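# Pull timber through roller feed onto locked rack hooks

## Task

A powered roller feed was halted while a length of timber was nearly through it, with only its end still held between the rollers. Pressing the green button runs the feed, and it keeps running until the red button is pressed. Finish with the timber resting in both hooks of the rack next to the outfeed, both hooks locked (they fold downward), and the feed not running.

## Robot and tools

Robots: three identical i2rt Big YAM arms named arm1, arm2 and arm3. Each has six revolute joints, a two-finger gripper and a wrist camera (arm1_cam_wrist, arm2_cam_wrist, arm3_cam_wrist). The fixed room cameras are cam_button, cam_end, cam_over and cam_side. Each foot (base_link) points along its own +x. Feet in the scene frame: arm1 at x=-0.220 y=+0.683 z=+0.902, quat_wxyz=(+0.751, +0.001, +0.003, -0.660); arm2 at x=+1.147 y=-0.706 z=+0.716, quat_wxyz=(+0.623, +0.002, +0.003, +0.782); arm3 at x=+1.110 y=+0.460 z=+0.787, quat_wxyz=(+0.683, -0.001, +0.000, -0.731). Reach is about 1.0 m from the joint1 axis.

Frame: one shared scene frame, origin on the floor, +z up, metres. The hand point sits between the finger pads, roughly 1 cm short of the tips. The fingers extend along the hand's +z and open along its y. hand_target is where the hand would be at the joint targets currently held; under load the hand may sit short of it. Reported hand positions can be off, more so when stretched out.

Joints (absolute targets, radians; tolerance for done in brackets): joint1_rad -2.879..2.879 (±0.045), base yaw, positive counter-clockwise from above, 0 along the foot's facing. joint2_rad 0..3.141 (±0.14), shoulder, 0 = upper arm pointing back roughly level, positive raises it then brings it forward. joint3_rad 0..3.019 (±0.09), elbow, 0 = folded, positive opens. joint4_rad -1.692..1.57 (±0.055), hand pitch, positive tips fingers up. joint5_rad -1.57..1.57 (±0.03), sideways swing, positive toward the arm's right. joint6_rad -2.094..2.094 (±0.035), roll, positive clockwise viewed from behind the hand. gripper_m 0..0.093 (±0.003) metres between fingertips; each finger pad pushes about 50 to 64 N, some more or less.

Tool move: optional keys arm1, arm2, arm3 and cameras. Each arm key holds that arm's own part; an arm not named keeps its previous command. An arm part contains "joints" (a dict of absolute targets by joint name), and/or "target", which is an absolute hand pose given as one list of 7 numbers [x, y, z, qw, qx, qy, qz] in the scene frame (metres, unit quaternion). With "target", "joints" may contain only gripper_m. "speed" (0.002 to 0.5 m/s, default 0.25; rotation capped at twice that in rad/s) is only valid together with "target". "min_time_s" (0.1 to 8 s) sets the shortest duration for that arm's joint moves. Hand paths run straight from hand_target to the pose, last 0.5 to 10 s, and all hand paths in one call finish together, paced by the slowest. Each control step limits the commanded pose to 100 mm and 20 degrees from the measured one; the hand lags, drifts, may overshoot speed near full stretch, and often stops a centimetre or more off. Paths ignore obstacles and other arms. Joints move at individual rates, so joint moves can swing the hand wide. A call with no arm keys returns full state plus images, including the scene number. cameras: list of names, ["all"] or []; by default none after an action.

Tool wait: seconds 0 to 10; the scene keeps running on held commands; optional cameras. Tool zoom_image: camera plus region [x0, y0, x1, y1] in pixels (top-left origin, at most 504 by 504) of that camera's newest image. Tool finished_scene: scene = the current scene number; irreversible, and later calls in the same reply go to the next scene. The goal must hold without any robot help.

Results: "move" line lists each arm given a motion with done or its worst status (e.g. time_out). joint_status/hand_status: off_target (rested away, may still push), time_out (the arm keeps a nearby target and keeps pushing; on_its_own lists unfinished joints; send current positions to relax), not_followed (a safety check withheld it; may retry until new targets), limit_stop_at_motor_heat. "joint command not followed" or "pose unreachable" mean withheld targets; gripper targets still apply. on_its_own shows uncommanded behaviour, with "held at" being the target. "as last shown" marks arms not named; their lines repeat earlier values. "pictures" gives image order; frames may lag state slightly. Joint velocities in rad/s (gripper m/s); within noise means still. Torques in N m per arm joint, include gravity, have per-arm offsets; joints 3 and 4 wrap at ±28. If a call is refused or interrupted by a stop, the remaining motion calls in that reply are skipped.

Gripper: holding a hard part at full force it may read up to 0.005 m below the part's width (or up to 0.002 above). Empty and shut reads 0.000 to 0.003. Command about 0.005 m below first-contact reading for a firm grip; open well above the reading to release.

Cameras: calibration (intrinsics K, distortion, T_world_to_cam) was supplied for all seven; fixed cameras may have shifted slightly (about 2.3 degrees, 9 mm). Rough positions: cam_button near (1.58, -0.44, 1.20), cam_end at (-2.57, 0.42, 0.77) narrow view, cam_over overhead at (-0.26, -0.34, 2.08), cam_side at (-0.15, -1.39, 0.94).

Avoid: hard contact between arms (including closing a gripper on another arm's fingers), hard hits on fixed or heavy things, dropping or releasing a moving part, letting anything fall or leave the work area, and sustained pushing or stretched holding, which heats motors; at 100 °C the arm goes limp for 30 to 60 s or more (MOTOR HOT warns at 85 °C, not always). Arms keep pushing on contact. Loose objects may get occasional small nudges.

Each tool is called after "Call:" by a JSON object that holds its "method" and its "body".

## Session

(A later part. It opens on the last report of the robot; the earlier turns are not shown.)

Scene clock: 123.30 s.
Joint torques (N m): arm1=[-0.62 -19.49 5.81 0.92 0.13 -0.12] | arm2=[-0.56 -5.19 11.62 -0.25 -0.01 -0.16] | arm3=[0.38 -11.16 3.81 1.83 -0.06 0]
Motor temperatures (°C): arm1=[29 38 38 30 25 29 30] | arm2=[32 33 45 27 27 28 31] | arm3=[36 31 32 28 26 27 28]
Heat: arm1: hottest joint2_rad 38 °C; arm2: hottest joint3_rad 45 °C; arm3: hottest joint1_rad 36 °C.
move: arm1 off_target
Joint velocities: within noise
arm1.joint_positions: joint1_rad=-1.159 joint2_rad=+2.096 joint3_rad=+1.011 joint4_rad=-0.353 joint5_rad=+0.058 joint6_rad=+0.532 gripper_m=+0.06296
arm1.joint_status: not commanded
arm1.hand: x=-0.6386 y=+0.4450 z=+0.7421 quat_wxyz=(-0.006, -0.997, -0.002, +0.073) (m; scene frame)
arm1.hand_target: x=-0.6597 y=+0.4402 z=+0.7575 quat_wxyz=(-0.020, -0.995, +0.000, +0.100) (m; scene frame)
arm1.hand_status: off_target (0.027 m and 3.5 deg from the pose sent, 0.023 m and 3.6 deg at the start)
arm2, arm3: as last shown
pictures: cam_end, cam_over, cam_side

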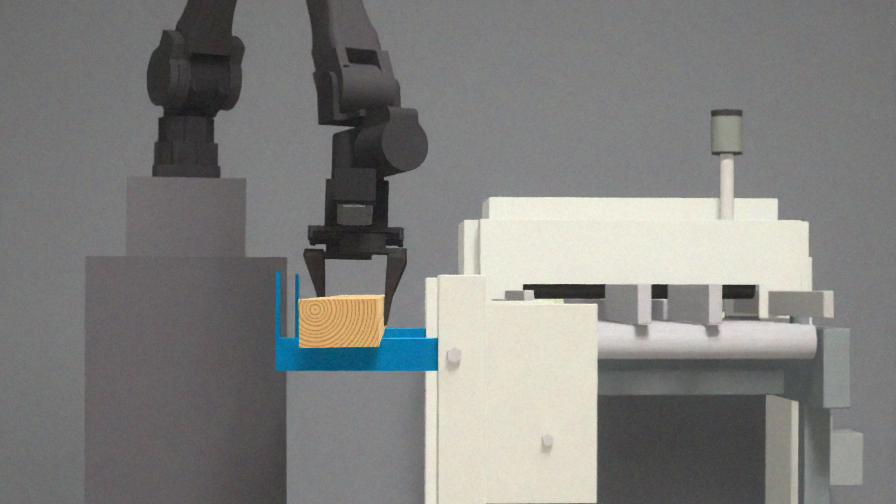

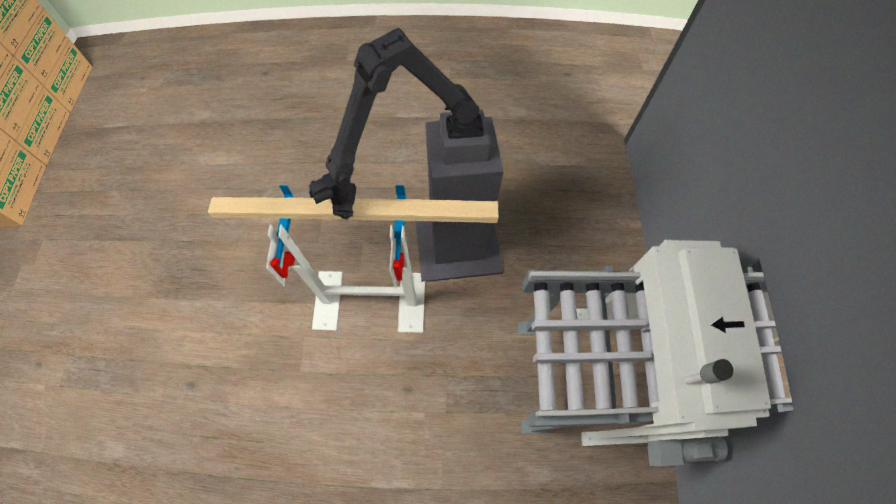

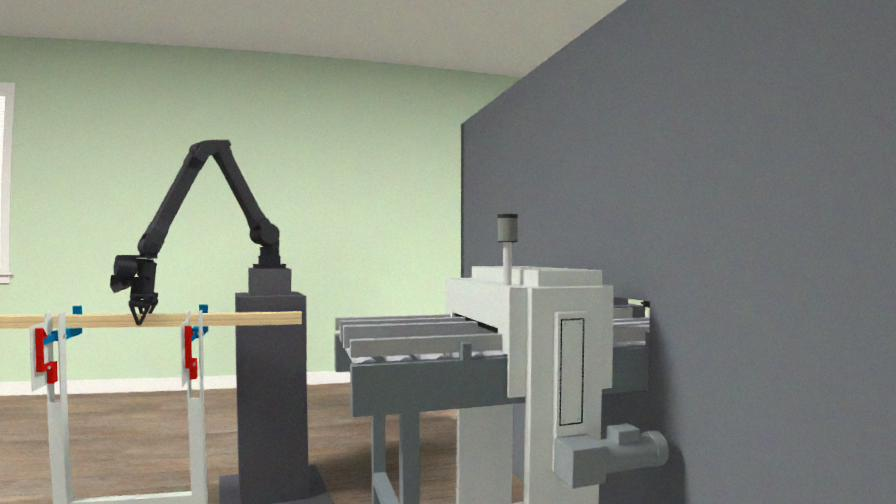

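Call:
{"method": "move", "body": {"arm1": {"target": [-0.66, 0.44, 0.742, 0.02, 0.9948, 0, -0.1], "speed": 0.03}}}

Call:
{"method": "move", "body": {"arm1": {"target": [-0.66, 0.44, 0.728, 0.02, 0.9948, 0, -0.1], "speed": 0.03}, "cameras": ["cam_side", "cam_end", "cam_over"]}}

Call:
{"method": "zoom_image", "body": {"camera": "cam_end", "region": [260, 150, 460, 400]}}

Call:
{"method": "zoom_image", "body": {"camera": "cam_side", "region": [0, 240, 320, 400]}}

Scene clock: 125.37 s.
Joint torques (N m): arm1=[-0.91 -16.38 5.87 1.65 0.11 -0.13] | arm2=[-0.62 -5.19 11.62 -0.23 0 -0.16] | arm3=[0.38 -11.16 3.79 1.81 -0.05 -0.01]
Motor temperatures (°C): arm1=[29 38 38 30 25 29 30] | arm2=[32 33 45 27 27 28 31] | arm3=[36 31 32 28 26 27 28]
Heat: arm1: hottest joint2_rad 38 °C; arm2: hottest joint3_rad 45 °C; arm3: hottest joint1_rad 36 °C.
move: arm1 off_target
Joint velocities: within noise
arm1.joint_positions: joint1_rad=-1.159 joint2_rad=+2.098 joint3_rad=+1.011 joint4_rad=-0.344 joint5_rad=+0.059 joint6_rad=+0.532 gripper_m=+0.06295
arm1.joint_status: not commanded
arm1.hand: x=-0.6401 y=+0.4443 z=+0.7416 quat_wxyz=(-0.007, -0.997, -0.002, +0.077) (m; scene frame)
arm1.hand_target: x=-0.6596 y=+0.4403 z=+0.7428 quat_wxyz=(-0.020, -0.995, +0.000, +0.100) (m; scene frame)
arm1.hand_status: off_target (0.020 m and 3.1 deg from the pose sent, 0.022 m and 3.5 deg at the start)
arm2.joint_positions: joint1_rad=+0.164 joint2_rad=+1.054 joint3_rad=+1.053 joint4_rad=-1.611 joint5_rad=+0.010 joint6_rad=-0.218 gripper_m=+0.00120
arm2.joint_status: not commanded
arm2.hand: x=+1.0506 y=-0.4593 z=+0.9610 quat_wxyz=(+0.013, +0.886, -0.463, +0.016) (m; scene frame)
arm2.hand_target: x=+1.0501 y=-0.4506 z=+0.9797 quat_wxyz=(+0.000, +0.887, -0.462, +0.000) (m; scene frame)
arm2.hand_status: not commanded
arm3.joint_positions: joint1_rad=+0.161 joint2_rad=+2.062 joint3_rad=+0.601 joint4_rad=+1.430 joint5_rad=+1.292 joint6_rad=-1.553 gripper_m=+0.06007
arm3.joint_status: not commanded
arm3.hand: x=+0.9829 y=+0.0223 z=+0.8361 quat_wxyz=(+0.401, -0.397, -0.588, +0.580) (m; scene frame)
arm3.hand_target: x=+0.9800 y=+0.0171 z=+0.8351 quat_wxyz=(+0.400, -0.401, -0.583, +0.583) (m; scene frame)
arm3.hand_status: not commanded
pictures: none

Scene clock: 126.37 s.
Joint torques (N m): arm1=[-0.85 -14.68 6.61 2 -0.1 -0.09] | arm2=[-0.62 -5.25 11.62 -0.23 -0.01 -0.16] | arm3=[0.38 -11.11 3.79 1.83 -0.06 0]
Motor temperatures (°C): arm1=[29 38 38 30 25 29 30] | arm2=[32 33 45 27 27 28 31] | arm3=[36 31 32 28 26 27 28]
Heat: arm1: hottest joint2_rad 38 °C; arm2: hottest joint3_rad 45 °C; arm3: hottest joint1_rad 36 °C.
move: arm1 off_target
Joint velocities: within noise
arm1.joint_positions: joint1_rad=-1.159 joint2_rad=+2.101 joint3_rad=+1.011 joint4_rad=-0.324 joint5_rad=+0.063 joint6_rad=+0.532 gripper_m=+0.06285
arm1.joint_status: not commanded
arm1.hand: x=-0.6437 y=+0.4430 z=+0.7407 quat_wxyz=(-0.010, -0.996, -0.002, +0.085) (m; scene frame)
arm1.hand_target: x=-0.6592 y=+0.4404 z=+0.7290 quat_wxyz=(-0.020, -0.995, +0.000, +0.100) (m; scene frame)
arm1.hand_status: off_target (0.021 m and 2.1 deg from the pose sent, 0.024 m and 3.1 deg at the start)
arm2, arm3: as last shown
pictures: cam_end, cam_over, cam_side

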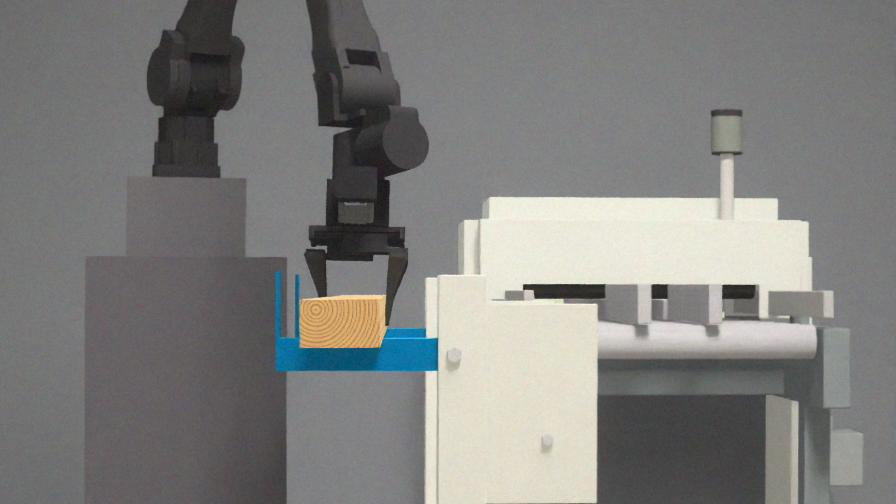

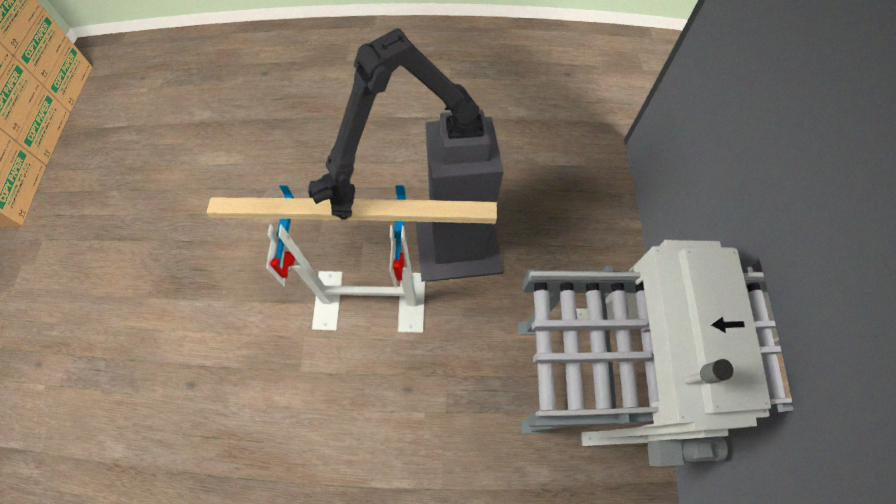

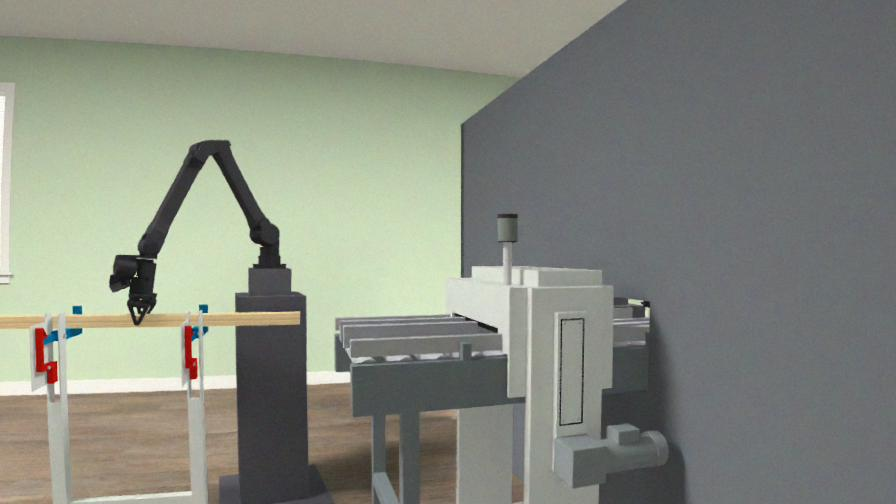

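Scaled by 2.016 from the camera's 896x504 image, which has a finer 1280x720 frame.

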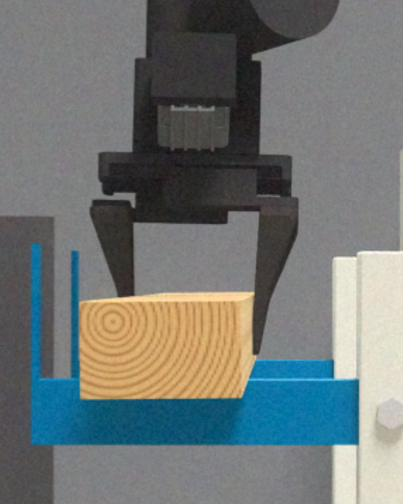

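Scaled by 1.575 from the camera's 896x504 image, which has a finer 1280x720 frame.

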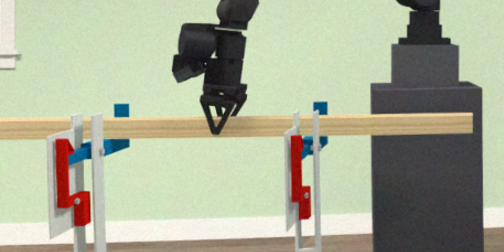

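Call:
{"method": "move", "body": {"arm1": {"target": [-0.65, 0.442, 0.738, 0.02, 0.9955, 0, -0.092], "speed": 0.05}}}

Call:
{"method": "move", "body": {"arm1": {"joints": {"gripper_m": 0.075}}, "cameras": ["cam_end", "cam_side"]}}

Call:
{"method": "move", "body": {"arm1": {"joints": {"gripper_m": 0.093}}, "cameras": ["cam_side", "cam_end", "cam_over", "arm1_cam_wrist"]}}

Call:
{"method": "zoom_image", "body": {"camera": "cam_end", "region": [260, 150, 460, 400]}}

Call:
{"method": "zoom_image", "body": {"camera": "cam_side", "region": [0, 240, 320, 400]}}

Scene clock: 130.50 s.
Joint torques (N m): arm1=[-0.67 -16.67 4.7 1.26 -0.42 -0.04] | arm2=[-0.62 -5.19 11.62 -0.24 0 -0.16] | arm3=[0.38 -11.16 3.78 1.83 -0.05 -0.01]
Motor temperatures (°C): arm1=[29 37 37 30 25 29 30] | arm2=[32 33 45 27 27 28 31] | arm3=[36 31 32 28 26 27 28]
Heat: arm1: hottest joint2_rad 37 °C; arm2: hottest joint3_rad 45 °C; arm3: hottest joint1_rad 36 °C.
move: arm1 done
Joint velocities: within noise
arm1.joint_positions: joint1_rad=-1.159 joint2_rad=+2.101 joint3_rad=+1.010 joint4_rad=-0.324 joint5_rad=+0.063 joint6_rad=+0.532 gripper_m=+0.06285
arm1.joint_status: not commanded
arm1.hand: x=-0.6432 y=+0.4433 z=+0.7405 quat_wxyz=(-0.009, -0.996, -0.002, +0.084) (m; scene frame)
arm1.hand_target: x=-0.6499 y=+0.4421 z=+0.7382 quat_wxyz=(-0.020, -0.996, +0.000, +0.092) (m; scene frame)
arm1.hand_status: done (0.007 m and 1.5 deg from the pose sent, 0.007 m and 1.5 deg at the start)
arm2, arm3: as last shown
pictures: none

Scene clock: 131.07 s.
Joint torques (N m): arm1=[-0.56 -16.79 4.59 0.8 -0.06 -0.01] | arm2=[-0.62 -5.25 11.63 -0.23 -0.01 -0.16] | arm3=[0.38 -11.16 3.79 1.83 -0.06 -0.01]
Motor temperatures (°C): arm1=[29 37 37 30 25 29 30] | arm2=[32 33 46 27 27 28 31] | arm3=[36 31 32 28 26 27 28]
Heat: arm1: hottest joint2_rad 37 °C; arm2: hottest joint3_rad 46 °C; arm3: hottest joint1_rad 36 °C.
move: arm1 done
Joint velocities: within noise
arm1.joint_positions: joint1_rad=-1.159 joint2_rad=+2.101 joint3_rad=+1.010 joint4_rad=-0.308 joint5_rad=+0.055 joint6_rad=+0.532 gripper_m=+0.07486
arm1.joint_status: all done
arm1.hand: x=-0.6459 y=+0.4401 z=+0.7410 quat_wxyz=(-0.017, -0.996, -0.002, +0.089) (m; scene frame)
arm1.hand_target: x=-0.6499 y=+0.4420 z=+0.7382 quat_wxyz=(-0.020, -0.996, +0.000, +0.092) (m; scene frame)
arm1.hand_status: not commanded
arm2, arm3: as last shown
pictures: cam_end, cam_side

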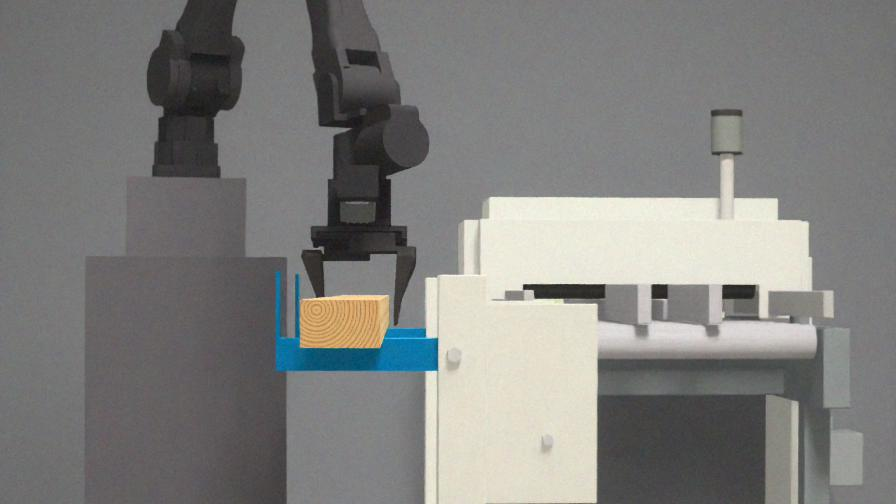

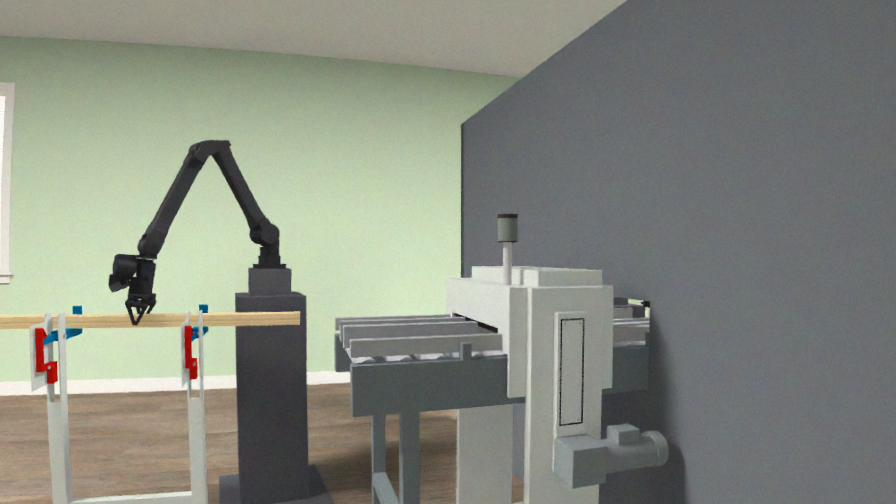

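Scene clock: 131.60 s.
Joint torques (N m): arm1=[-0.73 -17.2 4.88 0.81 -0.07 -0.05] | arm2=[-0.62 -5.19 11.63 -0.24 -0.01 -0.16] | arm3=[0.32 -11.11 3.79 1.83 -0.06 0]
Motor temperatures (°C): arm1=[29 37 37 30 25 29 30] | arm2=[32 33 46 27 27 28 31] | arm3=[36 31 32 28 26 27 28]
Heat: arm1: hottest joint2_rad 37 °C; arm2: hottest joint3_rad 46 °C; arm3: hottest joint1_rad 36 °C.
move: arm1 done
Joint velocities: within noise
arm1.joint_positions: joint1_rad=-1.159 joint2_rad=+2.101 joint3_rad=+1.010 joint4_rad=-0.308 joint5_rad=+0.055 joint6_rad=+0.532 gripper_m=+0.09279
arm1.joint_status: all done
arm1.hand: x=-0.6459 y=+0.4401 z=+0.7410 quat_wxyz=(-0.017, -0.996, -0.002, +0.089) (m; scene frame)
arm1.hand_target: x=-0.6499 y=+0.4420 z=+0.7382 quat_wxyz=(-0.020, -0.996, +0.000, +0.092) (m; scene frame)
arm1.hand_status: not commanded
arm2, arm3: as last shown
pictures: arm1_cam_wrist, cam_end, cam_over, cam_side
camera_calibration:
arm1_cam_wrist: T_world_to_cam=[[0.00363487, 0.999704, -0.0240765, -0.420993], [0.906953, 0.0068458, 0.421176, 0.276922], [0.421216, -0.0233672, -0.906659, 1.08231], [0, 0, 0, 1]] pos_world=[-0.705513, 0.444263, 0.854522]

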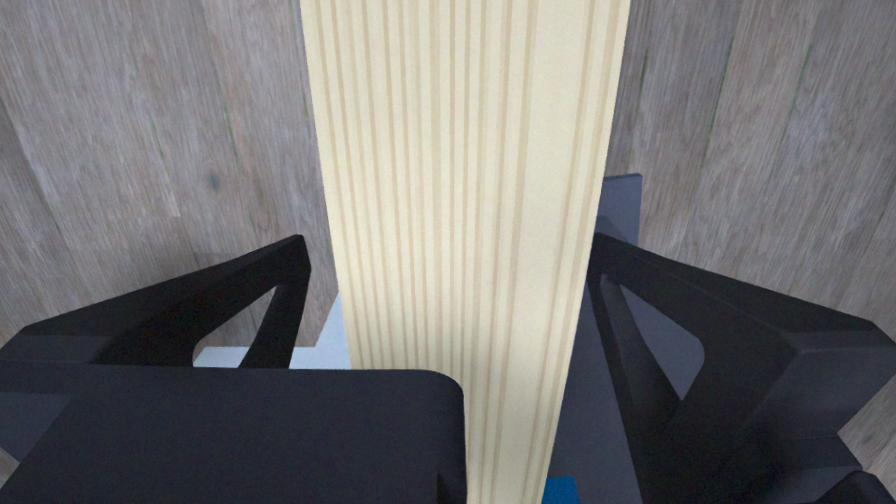

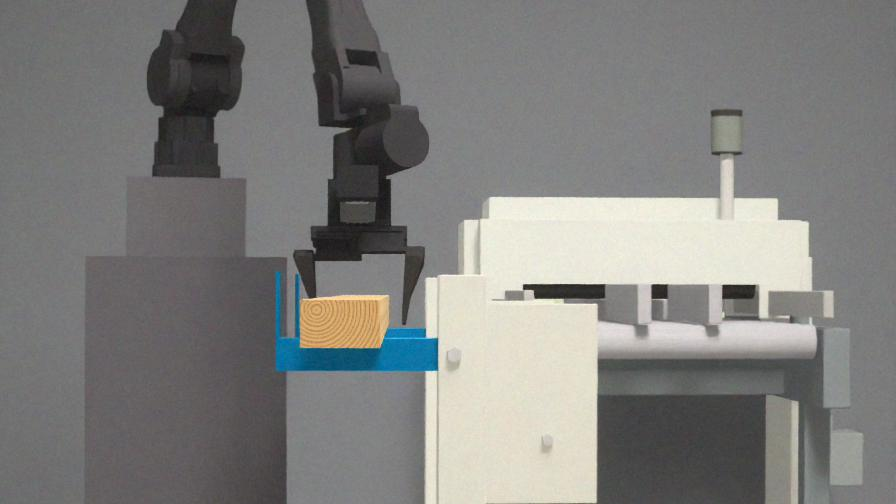

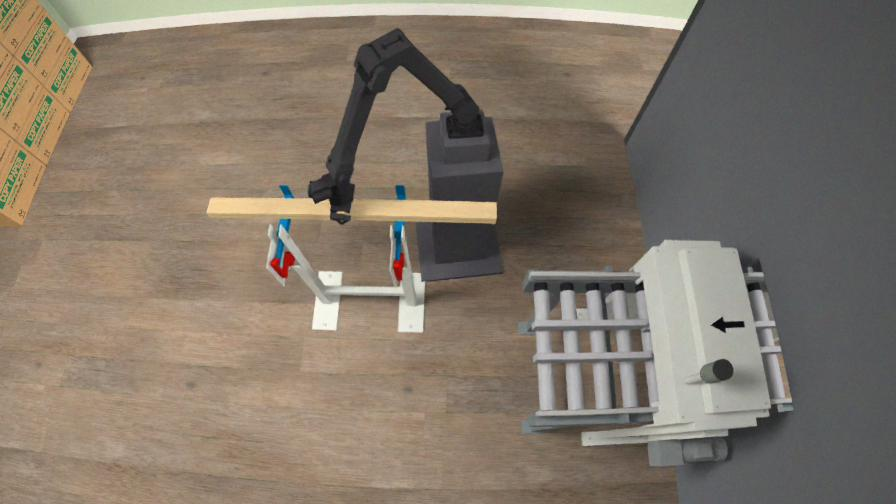

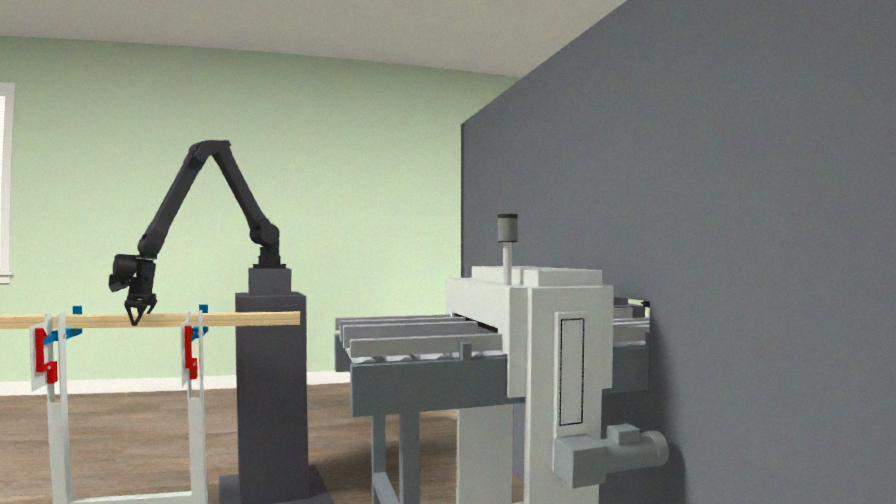

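Scaled by 2.016 from the camera's 896x504 image, which has a finer 1280x720 frame.

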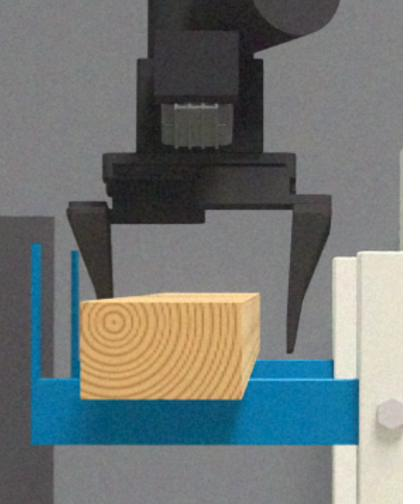

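Scaled by 1.575 from the camera's 896x504 image, which has a finer 1280x720 frame.

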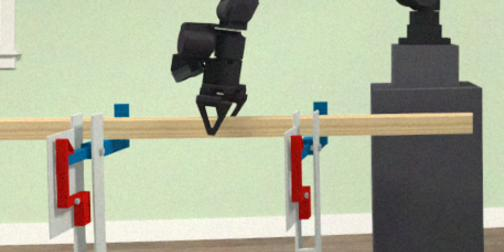

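Call:
{"method": "move", "body": {"arm1": {"target": [-0.65, 0.456, 0.745, 0.015, 0.9955, 0, -0.092], "speed": 0.05}, "cameras": ["arm1_cam_wrist"]}}

Call:
{"method": "move", "body": {"arm1": {"target": [-0.65, 0.456, 0.80, 0.015, 0.9955, 0, -0.092], "speed": 0.07}}}

Call:
{"method": "move", "body": {"arm1": {"target": [-0.62, 0.45, 1.0, 0, 1, 0, 0], "speed": 0.2}, "cameras": ["cam_side", "cam_end", "cam_over", "arm1_cam_wrist", "cam_button"]}}

Call:
{"method": "zoom_image", "body": {"camera": "cam_end", "region": [260, 150, 620, 460]}}

Call:
{"method": "zoom_image", "body": {"camera": "cam_side", "region": [0, 240, 320, 400]}}

Call:
{"method": "zoom_image", "body": {"camera": "cam_over", "region": [190, 160, 510, 320]}}

Scene clock: 133.43 s.
Joint torques (N m): arm1=[-0.44 -18.61 3.82 0.38 0.13 -0.08] | arm2=[-0.62 -5.19 11.66 -0.21 0 -0.16] | arm3=[0.38 -11.11 3.78 1.83 -0.06 -0.01]
Motor temperatures (°C): arm1=[29 37 37 30 25 29 30] | arm2=[32 33 46 27 27 28 31] | arm3=[36 31 32 28 26 27 28]
Heat: arm1: hottest joint2_rad 37 °C; arm2: hottest joint3_rad 46 °C; arm3: hottest joint1_rad 36 °C.
move: arm1 done
Joint velocities: within noise
arm1.joint_positions: joint1_rad=-1.180 joint2_rad=+2.098 joint3_rad=+0.999 joint4_rad=-0.308 joint5_rad=+0.055 joint6_rad=+0.515 gripper_m=+0.09290
arm1.joint_status: not commanded
arm1.hand: x=-0.6462 y=+0.4516 z=+0.7402 quat_wxyz=(-0.013, -0.996, +0.000, +0.086) (m; scene frame)
arm1.hand_target: x=-0.6499 y=+0.4559 z=+0.7449 quat_wxyz=(-0.015, -0.996, +0.000, +0.092) (m; scene frame)
arm1.hand_status: done (0.008 m and 0.7 deg from the pose sent, 0.017 m and 0.5 deg at the start)
arm2, arm3: as last shown
pictures: arm1_cam_wrist
camera_calibration:
arm1_cam_wrist: T_world_to_cam=[[0.00751169, 0.999823, -0.0172728, -0.43503], [0.904438, 0.000574899, 0.426606, 0.274623], [0.42654, -0.0188267, -0.904273, 1.08152], [0, 0, 0, 1]] pos_world=[-0.706422, 0.455157, 0.853316]

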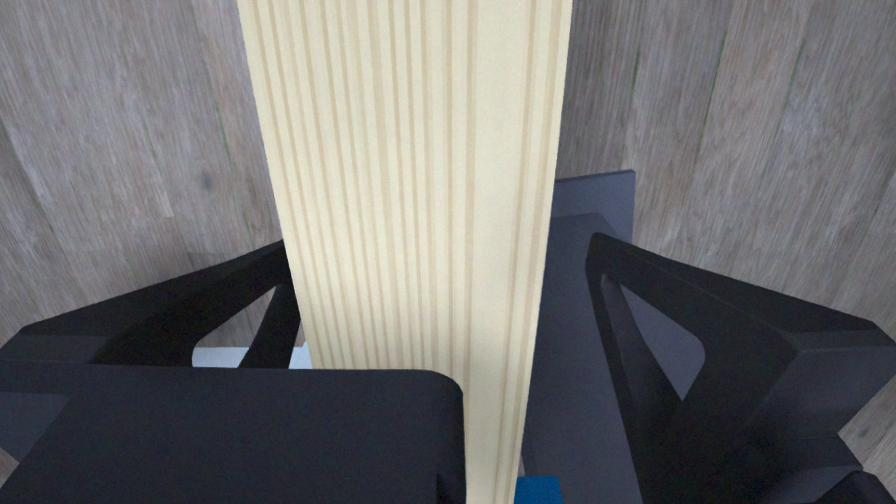

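Scene clock: 134.83 s.
Joint torques (N m): arm1=[-0.73 -17.79 4.77 0.01 0.11 -0.12] | arm2=[-0.62 -5.13 11.63 -0.23 -0.01 -0.16] | arm3=[0.38 -11.16 3.78 1.83 -0.06 -0.01]
Motor temperatures (°C): arm1=[29 37 37 30 25 29 29] | arm2=[32 33 46 27 27 28 31] | arm3=[36 31 32 28 26 27 28]
Heat: arm1: hottest joint2_rad 37 °C; arm2: hottest joint3_rad 46 °C; arm3: hottest joint1_rad 36 °C.
move: arm1 done
Joint velocities: within noise
arm1.joint_positions: joint1_rad=-1.180 joint2_rad=+1.960 joint3_rad=+0.995 joint4_rad=-0.417 joint5_rad=+0.055 joint6_rad=+0.514 gripper_m=+0.09290
arm1.joint_status: not commanded
arm1.hand: x=-0.6522 y=+0.4477 z=+0.7990 quat_wxyz=(-0.020, -0.995, -0.001, +0.097) (m; scene frame)
arm1.hand_target: x=-0.6500 y=+0.4558 z=+0.8000 quat_wxyz=(-0.015, -0.996, +0.000, +0.092) (m; scene frame)
arm1.hand_status: done (0.009 m and 0.8 deg from the pose sent, 0.060 m and 0.7 deg at the start)
arm2, arm3: as last shown
pictures: none

Scene clock: 136.67 s.
Joint torques (N m): arm1=[0.67 -14.68 11.47 -0.4 -0.09 0.08] | arm2=[-0.56 -5.19 11.63 -0.21 0 -0.16] | arm3=[0.32 -11.11 3.79 1.83 -0.06 0]
Motor temperatures (°C): arm1=[29 37 37 30 25 29 29] | arm2=[32 33 46 27 27 28 31] | arm3=[36 31 32 28 26 27 28]
Heat: arm1: hottest joint2_rad 37 °C; arm2: hottest joint3_rad 46 °C; arm3: hottest joint1_rad 36 °C.
move: arm1 off_target
Joint velocities: within noise
arm1.joint_positions: joint1_rad=-1.180 joint2_rad=+1.633 joint3_rad=+1.172 joint4_rad=-1.134 joint5_rad=-0.004 joint6_rad=+0.514 gripper_m=+0.09290
arm1.joint_status: not commanded
arm1.hand: x=-0.6089 y=+0.4590 z=+0.9876 quat_wxyz=(+0.008, -1.000, -0.003, -0.010) (m; scene frame)
arm1.hand_target: x=-0.6195 y=+0.4502 z=+1.0001 quat_wxyz=(+0.000, -1.000, +0.000, +0.000) (m; scene frame)
arm1.hand_status: off_target (0.019 m and 1.5 deg from the pose sent, 0.204 m and 11.3 deg at the start)
arm2, arm3: as last shown
pictures: arm1_cam_wrist, cam_button, cam_end, cam_over, cam_side
camera_calibration:
arm1_cam_wrist: T_world_to_cam=[[0.00316694, 0.999647, 0.026395, -0.484215], [0.805742, -0.0181837, 0.591987, -0.0795115], [0.592258, 0.0193928, -0.805515, 1.27528], [0, 0, 0, 1]] pos_world=[-0.689696, 0.457867, 1.08711]

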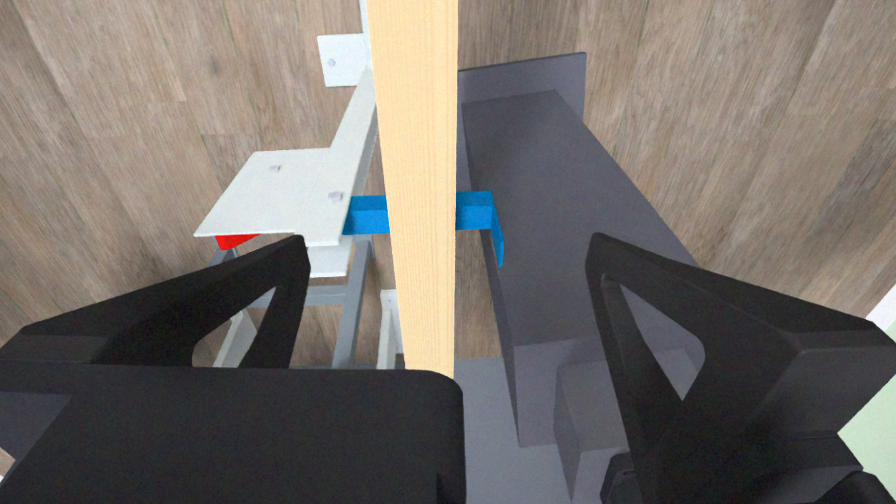

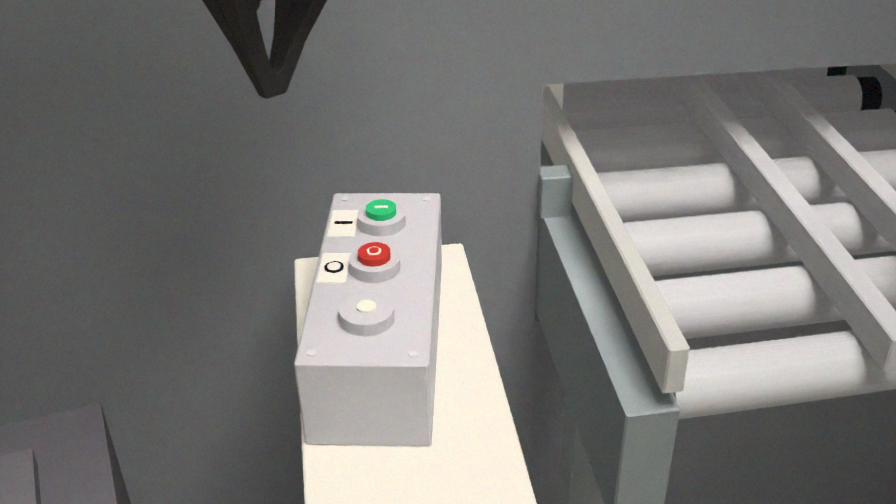

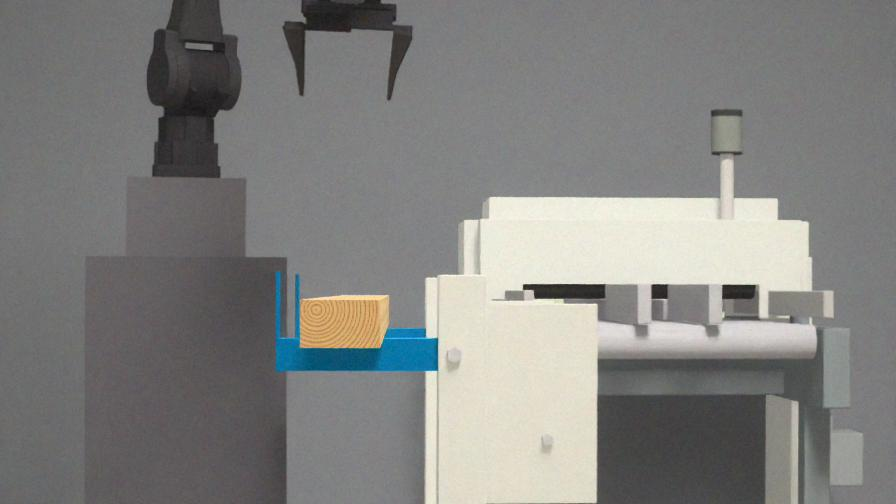

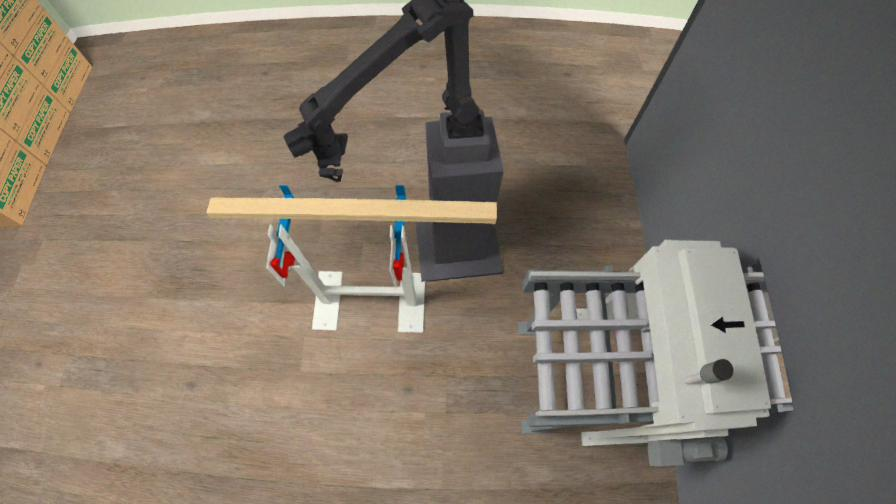

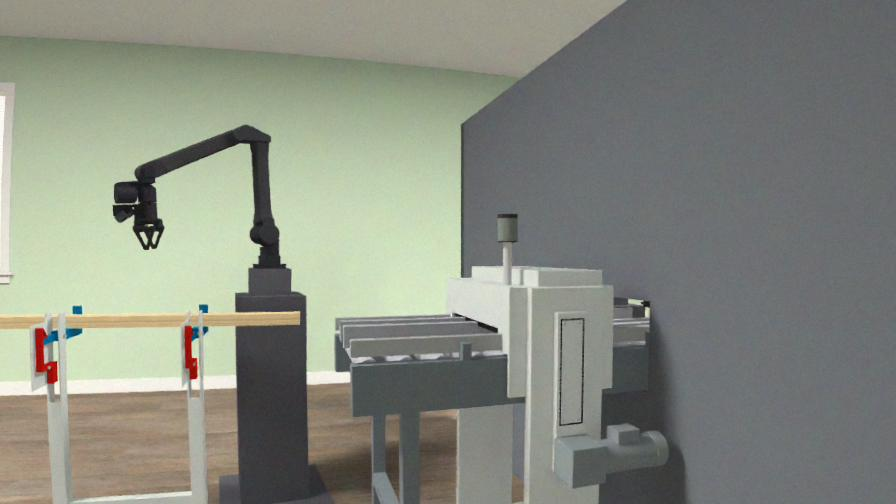

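Scaled by 1.400 from the camera's 896x504 image, which has a finer 1280x720 frame.

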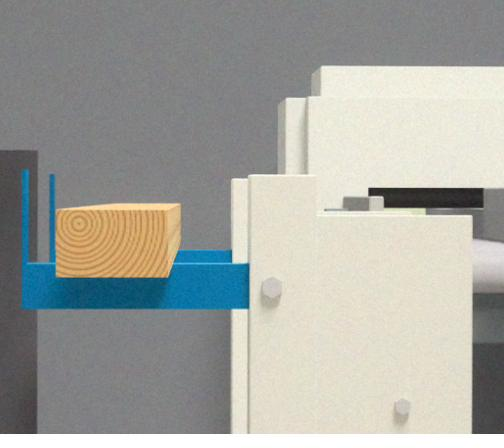

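Scaled by 1.575 from the camera's 896x504 image, which has a finer 1280x720 frame.

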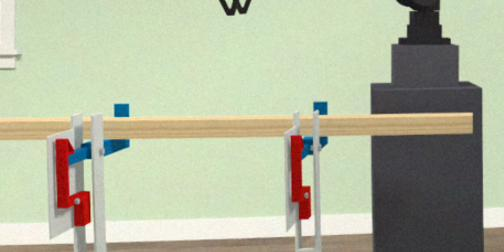

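Scaled by 1.575 from the camera's 896x504 image, which has a finer 1280x720 frame.

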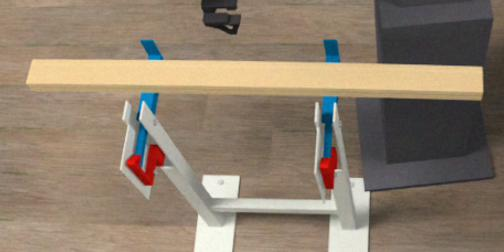

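Call:
{"method": "zoom_image", "body": {"camera": "cam_side", "region": [20, 290, 100, 400]}}

Call:
{"method": "zoom_image", "body": {"camera": "cam_side", "region": [160, 290, 240, 400]}}

Call:
{"method": "zoom_image", "body": {"camera": "cam_over", "region": [250, 200, 330, 300]}}

Call:
{"method": "zoom_image", "body": {"camera": "cam_over", "region": [360, 200, 440, 300]}}

Scaled by 4.582 from the camera's 896x504 image, which has a finer 1280x720 frame.

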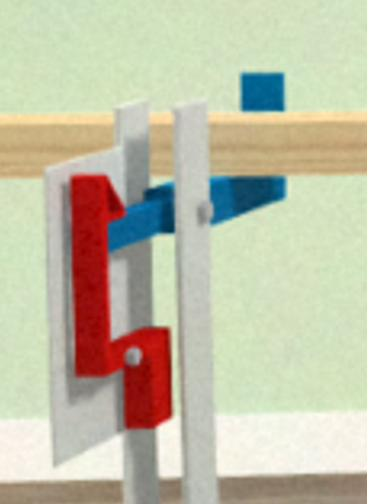

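Scaled by 4.582 from the camera's 896x504 image, which has a finer 1280x720 frame.

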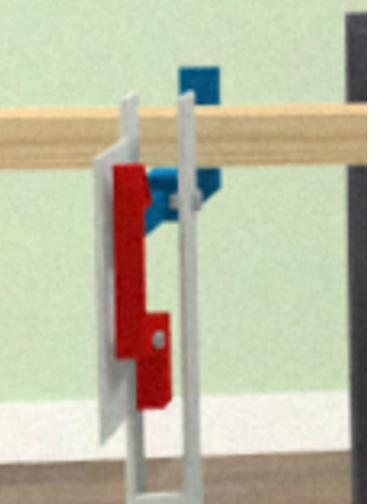

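Scaled by 5.040 from the camera's 896x504 image, which has a finer 1280x720 frame.

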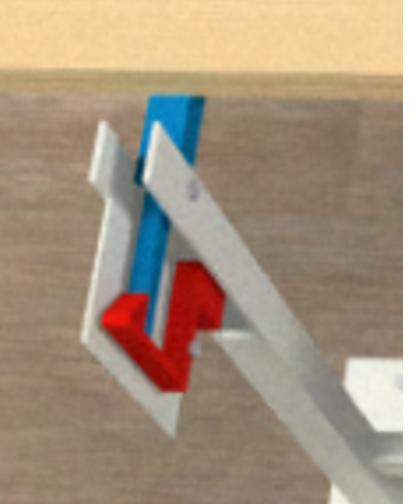

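Scaled by 5.040 from the camera's 896x504 image, which has a finer 1280x720 frame.

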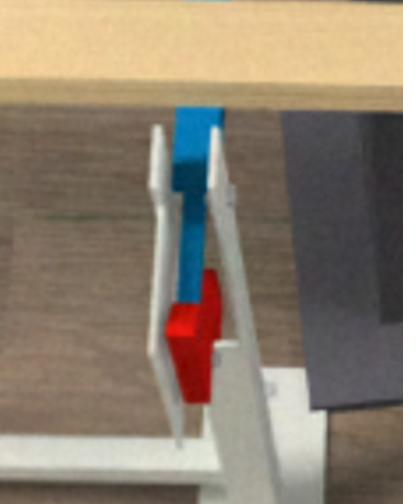

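Call:
{"method": "finished_scene", "body": {"scene": 1}}

The scene is finished: the task was done.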